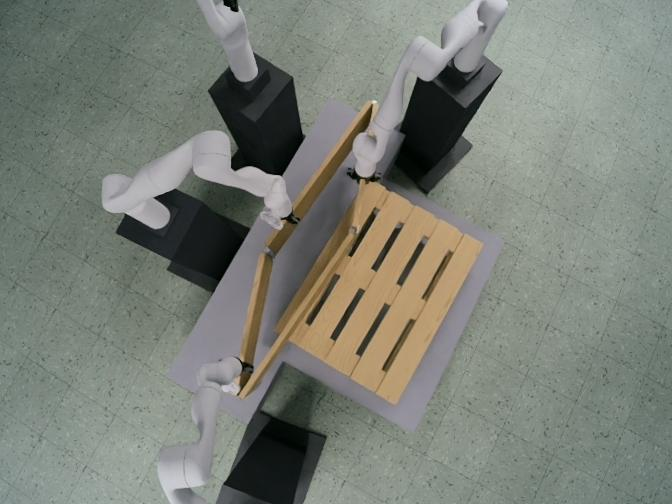

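Emit:
move(arm2={"joints": {"joint1_rad": -0.4641, "joint2_rad": 1.0093, "joint3_rad": 0.0, "joint4_rad": 1.7531, "joint5_rad": 0.0, "joint6_rad": 0.3792, "joint7_rad": 2.5389}, "min_time_s": 1.0}, arm3={"joints": {"joint1_rad": -0.3700, "joint2_rad": 1.0662, "joint3_rad": 0.0, "joint4_rad": 1.6111, "joint5_rad": 0.0, "joint6_rad": 0.4643, "joint7_rad": 1.5034}, "min_time_s": 1.0}, arm4={"joints": {"joint1_rad": -0.1668, "joint2_rad": 1.2235, "joint3_rad": 0.0, "joint4_rad": 1.1712, "joint5_rad": 0.0, "joint6_rad": 0.7469, "joint7_rad": 2.1254}, "min_time_s": 1.0})

Emit:
move(arm2={"joints": {"joint1_rad": -0.4012, "joint2_rad": 1.0135, "joint3_rad": 0.0, "joint4_rad": 1.7364, "joint5_rad": 0.0, "joint6_rad": 0.3917, "joint7_rad": 2.6093}, "min_time_s": 1.0}, arm3={"joints": {"joint1_rad": -0.2532, "joint2_rad": 1.0416, "joint3_rad": 0.0, "joint4_rad": 1.7067, "joint5_rad": 0.0, "joint6_rad": 0.3933, "joint7_rad": 1.7430}, "min_time_s": 1.0}, arm4={"joints": {"joint1_rad": -0.2480, "joint2_rad": 1.2187, "joint3_rad": 0.0, "joint4_rad": 1.1852, "joint5_rad": 0.0, "joint6_rad": 0.7377, "joint7_rad": 2.1671}, "min_time_s": 1.0})

Emit:
move(arm2={"joints": {"joint1_rad": -0.3396, "joint2_rad": 1.0195, "joint3_rad": 0.0, "joint4_rad": 1.7127, "joint5_rad": 0.0, "joint6_rad": 0.4094, "joint7_rad": 2.6785}, "min_time_s": 1.0}, arm3={"joints": {"joint1_rad": -0.1270, "joint2_rad": 1.0303, "joint3_rad": 0.0, "joint4_rad": 1.7502, "joint5_rad": 0.0, "joint6_rad": 0.3611, "joint7_rad": 1.9921}, "min_time_s": 1.0}, arm4={"joints": {"joint1_rad": -0.3246, "joint2_rad": 1.2132, "joint3_rad": 0.0, "joint4_rad": 1.2012, "joint5_rad": 0.0, "joint6_rad": 0.7272, "joint7_rad": 2.2134}, "min_time_s": 1.0})

Emit:
move(arm2={"joints": {"joint1_rad": -0.2797, "joint2_rad": 1.0275, "joint3_rad": 0.0, "joint4_rad": 1.6822, "joint5_rad": 0.0, "joint6_rad": 0.4318, "joint7_rad": 2.7460}, "min_time_s": 1.0}, arm3={"joints": {"joint1_rad": -0.0021, "joint2_rad": 1.0324, "joint3_rad": 0.0, "joint4_rad": 1.7449, "joint5_rad": 0.0, "joint6_rad": 0.3642, "joint7_rad": 2.2399}, "min_time_s": 1.0}, arm4={"joints": {"joint1_rad": -0.3964, "joint2_rad": 1.2067, "joint3_rad": 0.0, "joint4_rad": 1.2203, "joint5_rad": 0.0, "joint6_rad": 0.7147, "joint7_rad": 2.2645}, "min_time_s": 1.0})

Emit:
move(arm2={"joints": {"joint1_rad": -0.2219, "joint2_rad": 1.0377, "joint3_rad": 0.0, "joint4_rad": 1.6450, "joint5_rad": 0.0, "joint6_rad": 0.4589, "joint7_rad": 2.8113}, "min_time_s": 1.0}, arm3={"joints": {"joint1_rad": 0.1101, "joint2_rad": 1.0443, "joint3_rad": 0.0, "joint4_rad": 1.6959, "joint5_rad": 0.0, "joint6_rad": 0.4013, "joint7_rad": 2.4750}, "min_time_s": 1.0}, arm4={"joints": {"joint1_rad": -0.4633, "joint2_rad": 1.1987, "joint3_rad": 0.0, "joint4_rad": 1.2440, "joint5_rad": 0.0, "joint6_rad": 0.6989, "joint7_rad": 2.3206}, "min_time_s": 1.0}, cameras=["cam_high", "cam_low"])

Scene clock: 410.27 s.
Joint torques (N m): arm1=[1.43 -0.68 0.65 -8.52 0.53 0.71 -0.34] | arm2=[1.88 -27.47 4.03 -1.6 0.42 0.97 -0.1] | arm3=[0.85 -28.23 2.36 -5.49 -0.42 -0.42 -0.6] | arm4=[2.77 -35.51 3.38 -6.31 -0.57 3.73 -0.53]
Flange force (N): arm1=[1.8 2.9 4.6] | arm2=[-7.9 -6.4 17.8] | arm3=[-2.6 -0.1 12.5] | arm4=[-5.5 0.4 23.5]
move: arm2 done; arm3 done; arm4 done
Joint velocities: within noise
arm1.joint_positions: joint1_rad=+0.123 joint2_rad=-0.301 joint3_rad=-0.054 joint4_rad=+1.535 joint5_rad=-0.014 joint6_rad=+2.018 joint7_rad=+1.958 gripper_m=+0.085
arm1.joint_status: not commanded
arm1.hand: x=-0.3895 y=-0.7413 z=+1.3037 quat_wxyz=(+0.047, +0.772, -0.633, +0.026) (m; scene frame)
arm2.joint_positions: joint1_rad=-0.464 joint2_rad=+1.009 joint3_rad=+0.000 joint4_rad=+1.753 joint5_rad=+0.000 joint6_rad=+0.379 joint7_rad=+2.539 gripper_m=+0.018
arm2.joint_status: all done
arm2.hand: x=-0.0018 y=-0.4582 z=+0.6737 quat_wxyz=(+0.000, +0.999, -0.041, +0.000) (m; scene frame)
arm3.joint_positions: joint1_rad=-0.370 joint2_rad=+1.066 joint3_rad=+0.000 joint4_rad=+1.611 joint5_rad=+0.000 joint6_rad=+0.464 joint7_rad=+1.503 gripper_m=+0.018
arm3.joint_status: all done
arm3.hand: x=+0.5434 y=-0.2838 z=+0.6734 quat_wxyz=(+0.004, -0.975, -0.222, +0.004) (m; scene frame)
arm4.joint_positions: joint1_rad=-0.167 joint2_rad=+1.224 joint3_rad=+0.000 joint4_rad=+1.171 joint5_rad=+0.000 joint6_rad=+0.747 joint7_rad=+2.125 gripper_m=+0.018
arm4.joint_status: all done
arm4.hand: x=-0.2960 y=-0.2342 z=+0.6722 quat_wxyz=(+0.006, +0.221, -0.975, -0.002) (m; scene frame)
pictures: none

Scene clock: 411.60 s.
Joint torques (N m): arm1=[1.45 -0.68 0.66 -8.49 0.57 0.72 -0.36] | arm2=[2.69 -28.85 5.3 -2.62 0.65 0.65 -0.19] | arm3=[0.57 -27.43 2.22 -5.66 -0.4 -1.12 -0.56] | arm4=[2.52 -35.16 2.98 -6.32 -0.78 3.44 -0.52]
Flange force (N): arm1=[1.8 3.0 4.5] | arm2=[-8.2 -5.3 19.3] | arm3=[-0.9 -0.9 11.6] | arm4=[-5.3 -0.1 22.8]
move: arm2 done; arm3 done; arm4 done
Joint velocities: within noise
arm1: as last shown
arm2.joint_positions: joint1_rad=-0.401 joint2_rad=+1.014 joint3_rad=+0.000 joint4_rad=+1.736 joint5_rad=+0.000 joint6_rad=+0.392 joint7_rad=+2.609 gripper_m=+0.018
arm2.joint_status: all done
arm2.hand: x=+0.0232 y=-0.4415 z=+0.6736 quat_wxyz=(+0.000, +0.999, -0.038, +0.000) (m; scene frame)
arm3.joint_positions: joint1_rad=-0.253 joint2_rad=+1.042 joint3_rad=+0.000 joint4_rad=+1.707 joint5_rad=+0.000 joint6_rad=+0.393 joint7_rad=+1.743 gripper_m=+0.018
arm3.joint_status: all done
arm3.hand: x=+0.5433 y=-0.2193 z=+0.6735 quat_wxyz=(+0.004, -0.960, -0.281, +0.003) (m; scene frame)
arm4.joint_positions: joint1_rad=-0.248 joint2_rad=+1.219 joint3_rad=+0.000 joint4_rad=+1.185 joint5_rad=+0.000 joint6_rad=+0.738 joint7_rad=+2.167 gripper_m=+0.018
arm4.joint_status: all done
arm4.hand: x=-0.2935 y=-0.1849 z=+0.6722 quat_wxyz=(+0.006, +0.281, -0.960, -0.003) (m; scene frame)
pictures: none

Scene clock: 412.93 s.
Joint torques (N m): arm1=[1.43 -0.64 0.65 -8.54 0.54 0.73 -0.34] | arm2=[2.03 -29.55 4.37 -3.47 0.42 0.41 -0.15] | arm3=[0.91 -27.64 2.65 -6.14 -0.34 -1.6 -0.58] | arm4=[2.41 -35.56 2.94 -7.42 -0.88 2.8 -0.62]
Flange force (N): arm1=[1.9 3.0 4.7] | arm2=[-6.1 -5.4 19.4] | arm3=[0.0 0.1 11.9] | arm4=[-2.8 1.3 22.2]
move: arm2 done; arm3 done; arm4 done
Joint velocities: within noise
arm1: as last shown
arm2.joint_positions: joint1_rad=-0.340 joint2_rad=+1.019 joint3_rad=+0.000 joint4_rad=+1.713 joint5_rad=+0.000 joint6_rad=+0.409 joint7_rad=+2.679 gripper_m=+0.018
arm2.joint_status: all done
arm2.hand: x=+0.0481 y=-0.4248 z=+0.6737 quat_wxyz=(+0.000, +0.999, -0.034, +0.000) (m; scene frame)
arm3.joint_positions: joint1_rad=-0.127 joint2_rad=+1.030 joint3_rad=+0.000 joint4_rad=+1.750 joint5_rad=+0.000 joint6_rad=+0.361 joint7_rad=+1.992 gripper_m=+0.018
arm3.joint_status: all done
arm3.hand: x=+0.5376 y=-0.1575 z=+0.6742 quat_wxyz=(+0.004, -0.941, -0.340, +0.003) (m; scene frame)
arm4.joint_positions: joint1_rad=-0.325 joint2_rad=+1.213 joint3_rad=+0.000 joint4_rad=+1.201 joint5_rad=+0.000 joint6_rad=+0.727 joint7_rad=+2.213 gripper_m=+0.018
arm4.joint_status: all done
arm4.hand: x=-0.2954 y=-0.1386 z=+0.6723 quat_wxyz=(+0.006, +0.339, -0.941, -0.003) (m; scene frame)
pictures: none

Scene clock: 414.27 s.
Joint torques (N m): arm1=[1.44 -0.69 0.65 -8.52 0.55 0.72 -0.33] | arm2=[0.92 -29.96 2.59 -3.47 0.07 0.47 -0.18] | arm3=[1.74 -28.05 3.63 -6.51 -0.16 -1.78 -0.57] | arm4=[2.49 -35.99 3 -8.61 -1.03 2.06 -0.88]
Flange force (N): arm1=[1.8 3.0 4.6] | arm2=[-4.0 -7.6 19.7] | arm3=[-0.8 1.8 12.2] | arm4=[-0.4 3.0 21.6]
move: arm2 done; arm3 done; arm4 done
Joint velocities: within noise
arm1: as last shown
arm2.joint_positions: joint1_rad=-0.280 joint2_rad=+1.027 joint3_rad=+0.000 joint4_rad=+1.682 joint5_rad=+0.000 joint6_rad=+0.432 joint7_rad=+2.746 gripper_m=+0.018
arm2.joint_status: all done
arm2.hand: x=+0.0729 y=-0.4080 z=+0.6737 quat_wxyz=(+0.000, +1.000, -0.030, +0.000) (m; scene frame)
arm3.joint_positions: joint1_rad=-0.002 joint2_rad=+1.032 joint3_rad=+0.000 joint4_rad=+1.745 joint5_rad=+0.000 joint6_rad=+0.364 joint7_rad=+2.240 gripper_m=+0.018
arm3.joint_status: all done
arm3.hand: x=+0.5269 y=-0.0995 z=+0.6743 quat_wxyz=(+0.004, -0.918, -0.397, +0.003) (m; scene frame)
arm4.joint_positions: joint1_rad=-0.396 joint2_rad=+1.207 joint3_rad=+0.000 joint4_rad=+1.220 joint5_rad=+0.000 joint6_rad=+0.715 joint7_rad=+2.264 gripper_m=+0.018
arm4.joint_status: all done
arm4.hand: x=-0.3012 y=-0.0958 z=+0.6724 quat_wxyz=(+0.006, +0.396, -0.918, -0.003) (m; scene frame)
pictures: none

Scene clock: 415.60 s.
Joint torques (N m): arm1=[1.46 -0.64 0.65 -8.53 0.58 0.74 -0.36] | arm2=[-0.02 -30.52 1.61 -3.79 -0.15 0.53 -0.16] | arm3=[1.84 -28.91 3.75 -7.19 -0.04 -1.91 -0.52] | arm4=[2.26 -35.66 2.68 -8.81 -1.07 1.81 -0.68]
Flange force (N): arm1=[1.9 3.0 4.7] | arm2=[-1.8 -8.7 19.9] | arm3=[-1.3 1.9 12.4] | arm4=[0.2 3.8 21.0]
move: arm2 done; arm3 done; arm4 done
Joint velocities: within noise
arm1: as last shown
arm2.joint_positions: joint1_rad=-0.222 joint2_rad=+1.038 joint3_rad=+0.000 joint4_rad=+1.645 joint5_rad=+0.000 joint6_rad=+0.459 joint7_rad=+2.811 gripper_m=+0.018
arm2.joint_status: all done
arm2.hand: x=+0.0977 y=-0.3914 z=+0.6737 quat_wxyz=(+0.000, +1.000, -0.026, +0.000) (m; scene frame)
arm3.joint_positions: joint1_rad=+0.110 joint2_rad=+1.044 joint3_rad=+0.000 joint4_rad=+1.696 joint5_rad=+0.000 joint6_rad=+0.401 joint7_rad=+2.475 gripper_m=+0.018
arm3.joint_status: all done
arm3.hand: x=+0.5116 y=-0.0468 z=+0.6747 quat_wxyz=(+0.004, -0.892, -0.452, +0.003) (m; scene frame)
arm4.joint_positions: joint1_rad=-0.463 joint2_rad=+1.199 joint3_rad=+0.000 joint4_rad=+1.244 joint5_rad=+0.000 joint6_rad=+0.699 joint7_rad=+2.321 gripper_m=+0.018
arm4.joint_status: all done
arm4.hand: x=-0.3106 y=-0.0569 z=+0.6725 quat_wxyz=(+0.005, +0.452, -0.892, -0.004) (m; scene frame)
pictures: cam_high, cam_low

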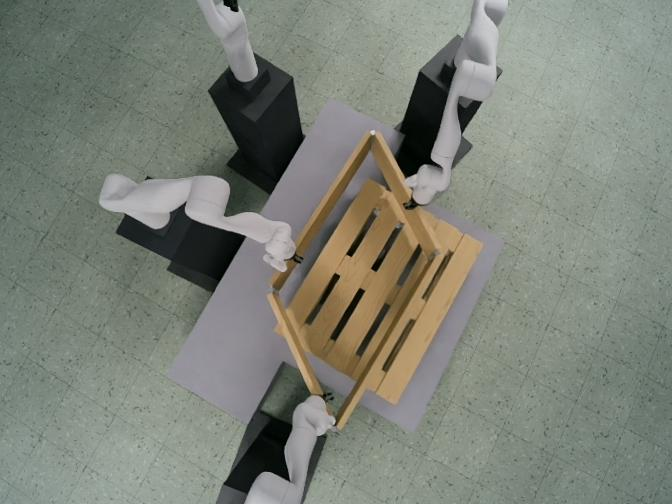

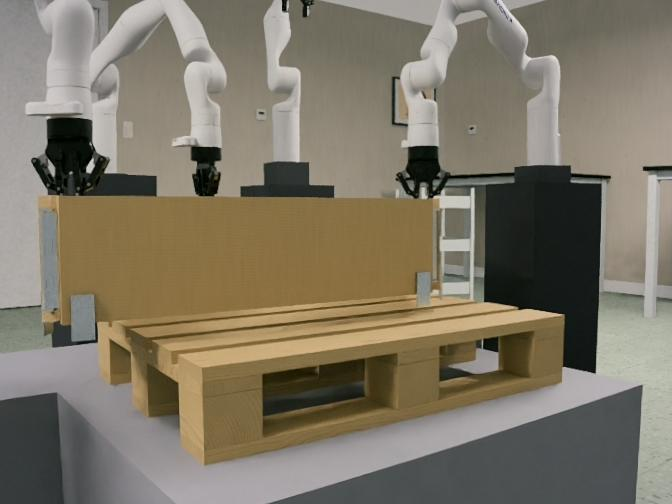

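Emit:
move(arm2={"joints": {"joint1_rad": -0.1663, "joint2_rad": 1.0502, "joint3_rad": 0.0, "joint4_rad": 1.6010, "joint5_rad": 0.0, "joint6_rad": 0.4903, "joint7_rad": 2.8745}, "min_time_s": 1.0}, arm3={"joints": {"joint1_rad": 0.2075, "joint2_rad": 1.0670, "joint3_rad": 0.0, "joint4_rad": 1.6105, "joint5_rad": 0.0, "joint6_rad": 0.4641, "joint7_rad": 2.6953}, "min_time_s": 1.0}, arm4={"joints": {"joint1_rad": -0.5248, "joint2_rad": 1.1894, "joint3_rad": 0.0, "joint4_rad": 1.2726, "joint5_rad": 0.0, "joint6_rad": 0.6796, "joint7_rad": 2.3819}, "min_time_s": 1.0})

Emit:
move(arm2={"joints": {"joint1_rad": -0.1133, "joint2_rad": 1.0651, "joint3_rad": 0.0, "joint4_rad": 1.5503, "joint5_rad": 0.0, "joint6_rad": 0.5262, "joint7_rad": 2.9351}, "min_time_s": 1.0}, arm3={"joints": {"joint1_rad": 0.2832, "joint2_rad": 1.1003, "joint3_rad": 0.0, "joint4_rad": 1.4968, "joint5_rad": 0.0, "joint6_rad": 0.5445, "joint7_rad": 2.8939}, "min_time_s": 1.0}, arm4={"joints": {"joint1_rad": -0.5809, "joint2_rad": 1.1782, "joint3_rad": 0.0, "joint4_rad": 1.3072, "joint5_rad": 0.0, "joint6_rad": 0.6562, "joint7_rad": 2.4487}, "min_time_s": 1.0})

Emit:
move(arm2={"joints": {"joint1_rad": -0.0628, "joint2_rad": 1.0827, "joint3_rad": 0.0, "joint4_rad": 1.4928, "joint5_rad": 0.0, "joint6_rad": 0.5661, "joint7_rad": 2.9931}, "min_time_s": 1.0}, arm3={"joints": {"joint1_rad": 0.3409, "joint2_rad": 1.1441, "joint3_rad": 0.0, "joint4_rad": 1.3575, "joint5_rad": 0.0, "joint6_rad": 0.6399, "joint7_rad": 3.0745}, "min_time_s": 1.0}, arm4={"joints": {"joint1_rad": -0.6312, "joint2_rad": 1.1655, "joint3_rad": 0.0, "joint4_rad": 1.3474, "joint5_rad": 0.0, "joint6_rad": 0.6287, "joint7_rad": 2.5214}, "min_time_s": 1.0})

Emit:
move(arm2={"joints": {"joint1_rad": -0.0151, "joint2_rad": 1.1034, "joint3_rad": 0.0, "joint4_rad": 1.4280, "joint5_rad": 0.0, "joint6_rad": 0.6102, "joint7_rad": 3.0484}, "min_time_s": 1.0}, arm3={"joints": {"joint1_rad": 0.3821, "joint2_rad": 1.1986, "joint3_rad": 0.0, "joint4_rad": 1.1988, "joint5_rad": 0.0, "joint6_rad": 0.7442, "joint7_rad": 3.2386}, "min_time_s": 1.0}, arm4={"joints": {"joint1_rad": -0.6752, "joint2_rad": 1.1514, "joint3_rad": 0.0, "joint4_rad": 1.3931, "joint5_rad": 0.0, "joint6_rad": 0.5971, "joint7_rad": 2.6003}, "min_time_s": 1.0})

Emit:
move(arm2={"joints": {"joint1_rad": 0.0301, "joint2_rad": 1.1271, "joint3_rad": 0.0, "joint4_rad": 1.3562, "joint5_rad": 0.0, "joint6_rad": 0.6583, "joint7_rad": 3.1012}, "min_time_s": 1.0}, arm3={"joints": {"joint1_rad": 0.4063, "joint2_rad": 1.2636, "joint3_rad": 0.0, "joint4_rad": 1.0187, "joint5_rad": 0.0, "joint6_rad": 0.8593, "joint7_rad": 3.3857}, "min_time_s": 1.0}, arm4={"joints": {"joint1_rad": -0.7127, "joint2_rad": 1.1358, "joint3_rad": 0.0, "joint4_rad": 1.4444, "joint5_rad": 0.0, "joint6_rad": 0.5614, "joint7_rad": 2.6856}, "min_time_s": 1.0}, cameras=["arm2_cam_wrist", "arm3_cam_wrist", "arm4_cam_wrist", "cam_high", "cam_low"])

Scene clock: 422.03 s.
Joint torques (N m): arm1=[1.44 -0.63 0.61 -8.53 0.57 0.73 -0.34] | arm2=[-1.21 -30.19 -0.06 -2.42 -0.62 1.51 -0.27] | arm3=[3.24 -30.5 5.34 -8.5 0.54 -2.25 -0.44] | arm4=[2.31 -35.57 2.49 -9.48 -1.21 1.4 -0.71]
Flange force (N): arm1=[2.0 2.9 4.7] | arm2=[0.4 -12.8 20.4] | arm3=[-4.0 3.4 12.8] | arm4=[1.6 5.7 20.3]
move: arm2 done; arm3 done; arm4 done
Joint velocities: within noise
arm1: as last shown
arm2.joint_positions: joint1_rad=-0.166 joint2_rad=+1.050 joint3_rad=+0.000 joint4_rad=+1.601 joint5_rad=+0.000 joint6_rad=+0.490 joint7_rad=+2.875 gripper_m=+0.018
arm2.joint_status: all done
arm2.hand: x=+0.1226 y=-0.3746 z=+0.6737 quat_wxyz=(+0.000, +1.000, -0.022, +0.000) (m; scene frame)
arm3.joint_positions: joint1_rad=+0.207 joint2_rad=+1.067 joint3_rad=+0.000 joint4_rad=+1.611 joint5_rad=+0.000 joint6_rad=+0.464 joint7_rad=+2.695 gripper_m=+0.018
arm3.joint_status: all done
arm3.hand: x=+0.4922 y=+0.0019 z=+0.6751 quat_wxyz=(+0.005, -0.862, -0.506, +0.002) (m; scene frame)
arm4.joint_positions: joint1_rad=-0.525 joint2_rad=+1.189 joint3_rad=+0.000 joint4_rad=+1.273 joint5_rad=+0.000 joint6_rad=+0.680 joint7_rad=+2.382 gripper_m=+0.018
arm4.joint_status: all done
arm4.hand: x=-0.3230 y=-0.0224 z=+0.6725 quat_wxyz=(+0.005, +0.506, -0.863, -0.004) (m; scene frame)
pictures: none

Scene clock: 423.37 s.
Joint torques (N m): arm1=[1.44 -0.68 0.63 -8.53 0.55 0.71 -0.34] | arm2=[-1.25 -30.61 -0.1 -2.45 -0.73 1.85 -0.31] | arm3=[3.39 -32.33 5.42 -9.8 0.81 -2.49 -0.3] | arm4=[2.24 -34.77 2.18 -8.94 -1.22 1.53 -0.54]
Flange force (N): arm1=[1.9 2.9 4.6] | arm2=[1.1 -13.5 20.6] | arm3=[-4.8 3.0 13.3] | arm4=[0.8 5.7 19.9]
move: arm2 done; arm3 done; arm4 done
Joint velocities: within noise
arm1: as last shown
arm2.joint_positions: joint1_rad=-0.113 joint2_rad=+1.065 joint3_rad=+0.000 joint4_rad=+1.550 joint5_rad=+0.000 joint6_rad=+0.526 joint7_rad=+2.935 gripper_m=+0.018
arm2.joint_status: all done
arm2.hand: x=+0.1473 y=-0.3579 z=+0.6737 quat_wxyz=(+0.000, +1.000, -0.019, +0.000) (m; scene frame)
arm3.joint_positions: joint1_rad=+0.283 joint2_rad=+1.100 joint3_rad=+0.000 joint4_rad=+1.497 joint5_rad=+0.000 joint6_rad=+0.544 joint7_rad=+2.894 gripper_m=+0.018
arm3.joint_status: all done
arm3.hand: x=+0.4695 y=+0.0441 z=+0.6754 quat_wxyz=(+0.005, -0.830, -0.558, +0.002) (m; scene frame)
arm4.joint_positions: joint1_rad=-0.581 joint2_rad=+1.178 joint3_rad=+0.000 joint4_rad=+1.307 joint5_rad=+0.000 joint6_rad=+0.656 joint7_rad=+2.449 gripper_m=+0.018
arm4.joint_status: all done
arm4.hand: x=-0.3379 y=+0.0074 z=+0.6726 quat_wxyz=(+0.005, +0.558, -0.830, -0.004) (m; scene frame)
pictures: none

Scene clock: 424.70 s.
Joint torques (N m): arm1=[1.4 -0.68 0.64 -8.58 0.54 0.71 -0.38] | arm2=[-1.12 -31.11 -0.04 -2.62 -0.8 2.1 -0.38] | arm3=[3.5 -35.21 5.3 -12.4 1.02 -3.35 -0.22] | arm4=[2.48 -34.43 2.37 -9.26 -1.16 1.25 -0.47]
Flange force (N): arm1=[2.0 2.8 4.8] | arm2=[1.6 -14.2 20.7] | arm3=[-5.3 4.6 13.8] | arm4=[0.9 7.6 19.4]
move: arm2 done; arm3 done; arm4 done
Joint velocities: within noise
arm1: as last shown
arm2.joint_positions: joint1_rad=-0.063 joint2_rad=+1.083 joint3_rad=+0.000 joint4_rad=+1.493 joint5_rad=+0.000 joint6_rad=+0.566 joint7_rad=+2.993 gripper_m=+0.018
arm2.joint_status: all done
arm2.hand: x=+0.1721 y=-0.3412 z=+0.6737 quat_wxyz=(+0.000, +1.000, -0.015, +0.000) (m; scene frame)
arm3.joint_positions: joint1_rad=+0.341 joint2_rad=+1.144 joint3_rad=+0.000 joint4_rad=+1.358 joint5_rad=+0.000 joint6_rad=+0.640 joint7_rad=+3.074 gripper_m=+0.018
arm3.joint_status: all done
arm3.hand: x=+0.4438 y=+0.0808 z=+0.6759 quat_wxyz=(+0.005, -0.794, -0.608, +0.002) (m; scene frame)
arm4.joint_positions: joint1_rad=-0.631 joint2_rad=+1.165 joint3_rad=+0.000 joint4_rad=+1.347 joint5_rad=+0.000 joint6_rad=+0.629 joint7_rad=+2.521 gripper_m=+0.018
arm4.joint_status: all done
arm4.hand: x=-0.3546 y=+0.0323 z=+0.6726 quat_wxyz=(+0.005, +0.608, -0.794, -0.005) (m; scene frame)
pictures: none

Scene clock: 426.03 s.
Joint torques (N m): arm1=[1.38 -0.61 0.64 -8.54 0.58 0.72 -0.32] | arm2=[-1.14 -30.93 -0.19 -1.25 -1.01 3.08 -0.5] | arm3=[5.42 -37.07 6.85 -13.81 1.86 -3.58 -0.06] | arm4=[2.04 -33.61 1.92 -8.82 -1.17 1.32 -0.31]
Flange force (N): arm1=[1.9 3.1 4.7] | arm2=[2.3 -18.5 21.1] | arm3=[-9.2 4.4 13.7] | arm4=[0.7 7.6 19.0]
move: arm2 done; arm3 done; arm4 done
Joint velocities: within noise
arm1.joint_positions: joint1_rad=+0.123 joint2_rad=-0.301 joint3_rad=-0.054 joint4_rad=+1.535 joint5_rad=-0.014 joint6_rad=+2.018 joint7_rad=+1.958 gripper_m=+0.085
arm1.joint_status: not commanded
arm1.hand: x=-0.3895 y=-0.7413 z=+1.3037 quat_wxyz=(+0.047, +0.772, -0.633, +0.026) (m; scene frame)
arm2.joint_positions: joint1_rad=-0.015 joint2_rad=+1.103 joint3_rad=+0.000 joint4_rad=+1.428 joint5_rad=+0.000 joint6_rad=+0.610 joint7_rad=+3.048 gripper_m=+0.018
arm2.joint_status: all done
arm2.hand: x=+0.1968 y=-0.3244 z=+0.6737 quat_wxyz=(+0.000, +1.000, -0.011, +0.000) (m; scene frame)
arm3.joint_positions: joint1_rad=+0.382 joint2_rad=+1.199 joint3_rad=+0.000 joint4_rad=+1.199 joint5_rad=+0.000 joint6_rad=+0.744 joint7_rad=+3.239 gripper_m=+0.018
arm3.joint_status: all done
arm3.hand: x=+0.4168 y=+0.1116 z=+0.6761 quat_wxyz=(+0.005, -0.755, -0.656, +0.001) (m; scene frame)
arm4.joint_positions: joint1_rad=-0.675 joint2_rad=+1.151 joint3_rad=+0.000 joint4_rad=+1.393 joint5_rad=+0.000 joint6_rad=+0.597 joint7_rad=+2.600 gripper_m=+0.018
arm4.joint_status: all done
arm4.hand: x=-0.3726 y=+0.0520 z=+0.6725 quat_wxyz=(+0.004, +0.655, -0.755, -0.005) (m; scene frame)
pictures: none

Scene clock: 427.37 s.
Joint torques (N m): arm1=[1.44 -0.61 0.66 -8.52 0.57 0.71 -0.34] | arm2=[-0.78 -32.63 0.5 -3.59 -0.66 2.13 -0.38] | arm3=[3.32 -39.98 4.58 -16.08 1.17 -4.25 0.1] | arm4=[2.65 -33.39 2.73 -9.1 -0.85 0.99 -0.24]
Flange force (N): arm1=[1.9 3.1 4.6] | arm2=[2.3 -15.3 20.5] | arm3=[-7.1 6.3 14.3] | arm4=[-0.5 9.5 18.9]
move: arm2 done; arm3 done; arm4 done
Joint velocities: within noise
arm1: as last shown
arm2.joint_positions: joint1_rad=+0.030 joint2_rad=+1.127 joint3_rad=+0.000 joint4_rad=+1.356 joint5_rad=+0.000 joint6_rad=+0.658 joint7_rad=+3.101 gripper_m=+0.018
arm2.joint_status: all done
arm2.hand: x=+0.2215 y=-0.3078 z=+0.6737 quat_wxyz=(+0.000, +1.000, -0.007, +0.000) (m; scene frame)
arm3.joint_positions: joint1_rad=+0.406 joint2_rad=+1.264 joint3_rad=+0.000 joint4_rad=+1.019 joint5_rad=+0.000 joint6_rad=+0.859 joint7_rad=+3.386 gripper_m=+0.018
arm3.joint_status: all done
arm3.hand: x=+0.3878 y=+0.1345 z=+0.6767 quat_wxyz=(+0.005, -0.713, -0.701, +0.001) (m; scene frame)
arm4.joint_positions: joint1_rad=-0.713 joint2_rad=+1.136 joint3_rad=+0.000 joint4_rad=+1.444 joint5_rad=+0.000 joint6_rad=+0.561 joint7_rad=+2.686 gripper_m=+0.018
arm4.joint_status: all done
arm4.hand: x=-0.3913 y=+0.0665 z=+0.6727 quat_wxyz=(+0.004, +0.701, -0.714, -0.005) (m; scene frame)
pictures: arm2_cam_wrist, arm3_cam_wrist, arm4_cam_wrist, cam_high, cam_low
camera_calibration:
arm2_cam_wrist: T_world_to_cam=[[-0.00802492, -0.999967, -0.00158215, -0.306216], [-0.999963, 0.00802024, 0.00294708, 0.276773], [-0.0029343, 0.00160575, -0.999994, 0.818982], [0, 0, 0, 1]] pos_world=[0.276709, -0.30974, 0.817677]
arm3_cam_wrist: T_world_to_cam=[[0.999942, -0.00651542, -0.00860873, -0.381893], [-0.00645152, -0.999952, 0.00743033, 0.184508], [-0.00865673, -0.00737436, -0.999935, 0.828496], [0, 0, 0, 1]] pos_world=[0.390234, 0.188121, 0.823783]
arm4_cam_wrist: T_world_to_cam=[[-0.999732, 0.0136203, 0.0187272, -0.406347], [0.0136294, 0.999907, 0.00036289, -0.0106843], [-0.0187206, 0.000618034, -0.999825, 0.813925], [0, 0, 0, 1]] pos_world=[-0.390856, 0.0157148, 0.821396]

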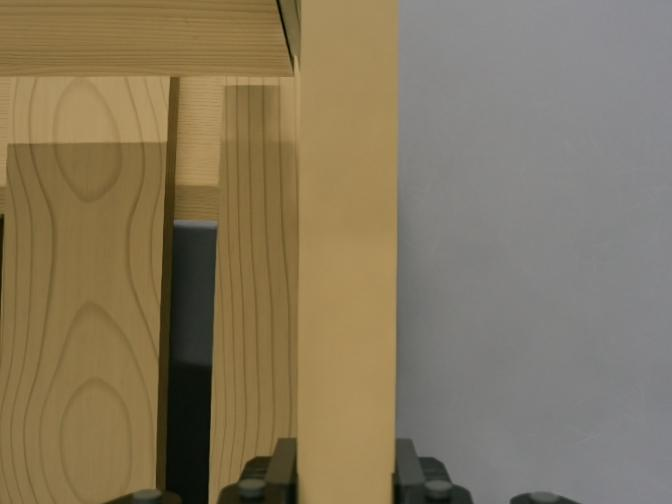

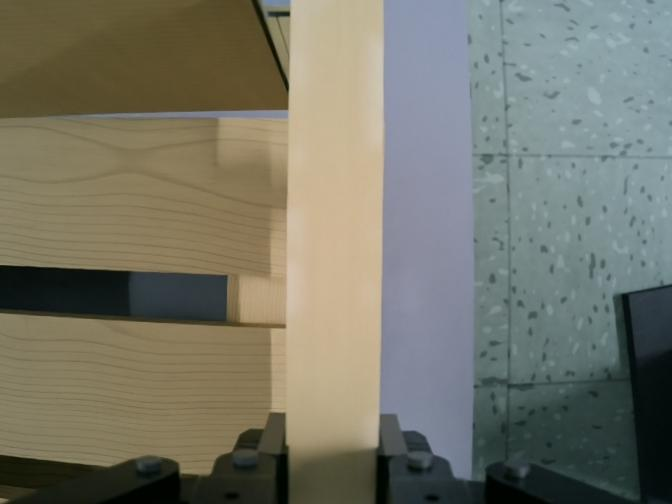

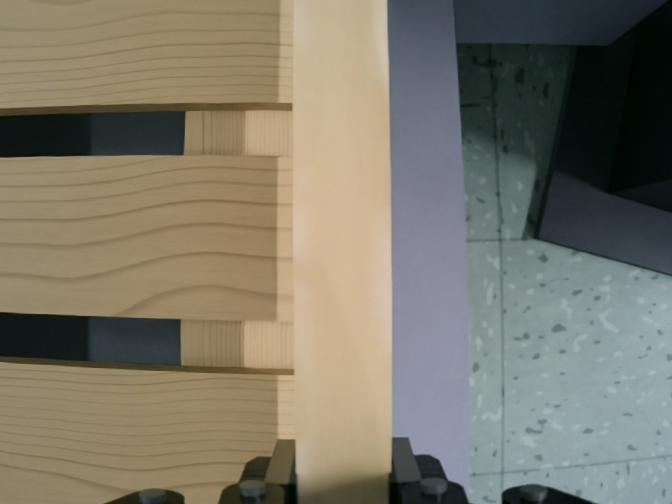

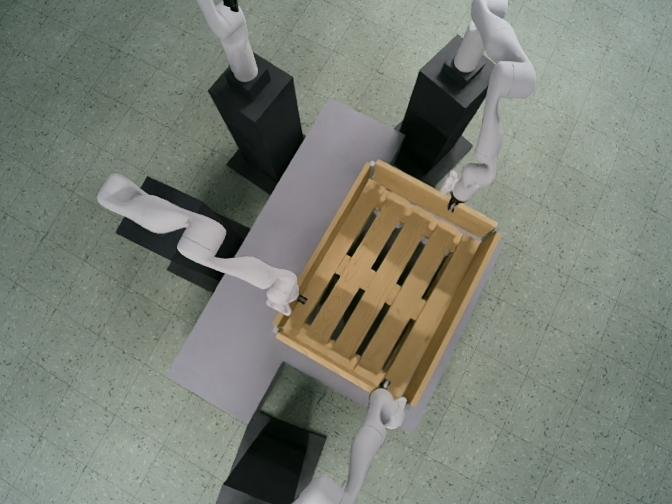

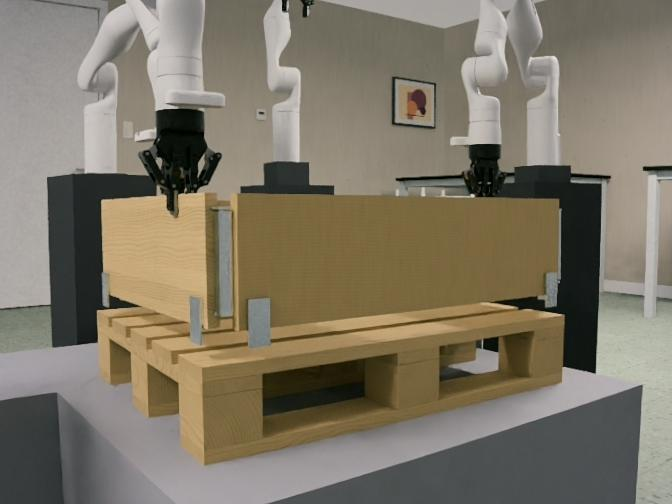

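Emit:
zoom_image(camera="cam_low", region=[170, 270, 300, 390])

Emit:
zoom_image(camera="cam_low", region=[480, 240, 600, 350])

Emit:
zoom_image(camera="cam_low", region=[80, 250, 210, 370])

Scaled by 3.877 from the camera's 672x504 image, which has a finer 960x720 frame.

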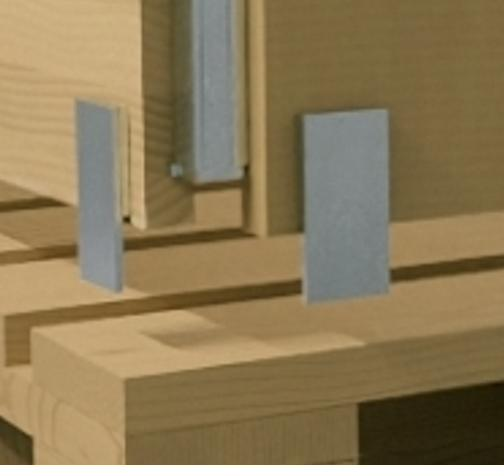

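Scaled by 4.200 from the camera's 672x504 image, which has a finer 960x720 frame.

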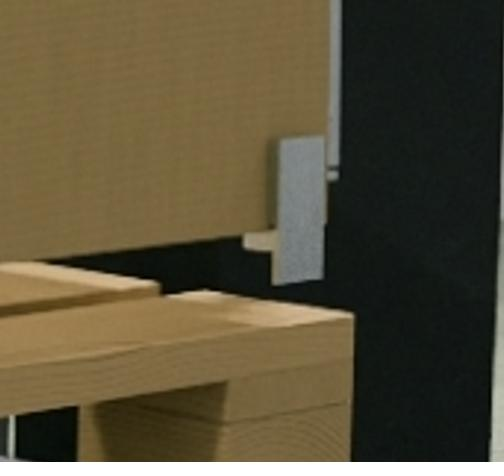

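Scaled by 3.877 from the camera's 672x504 image, which has a finer 960x720 frame.

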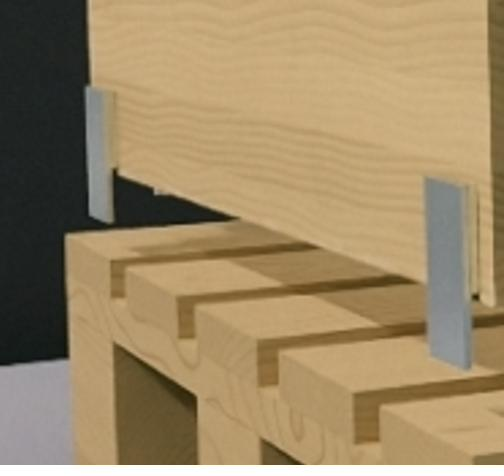

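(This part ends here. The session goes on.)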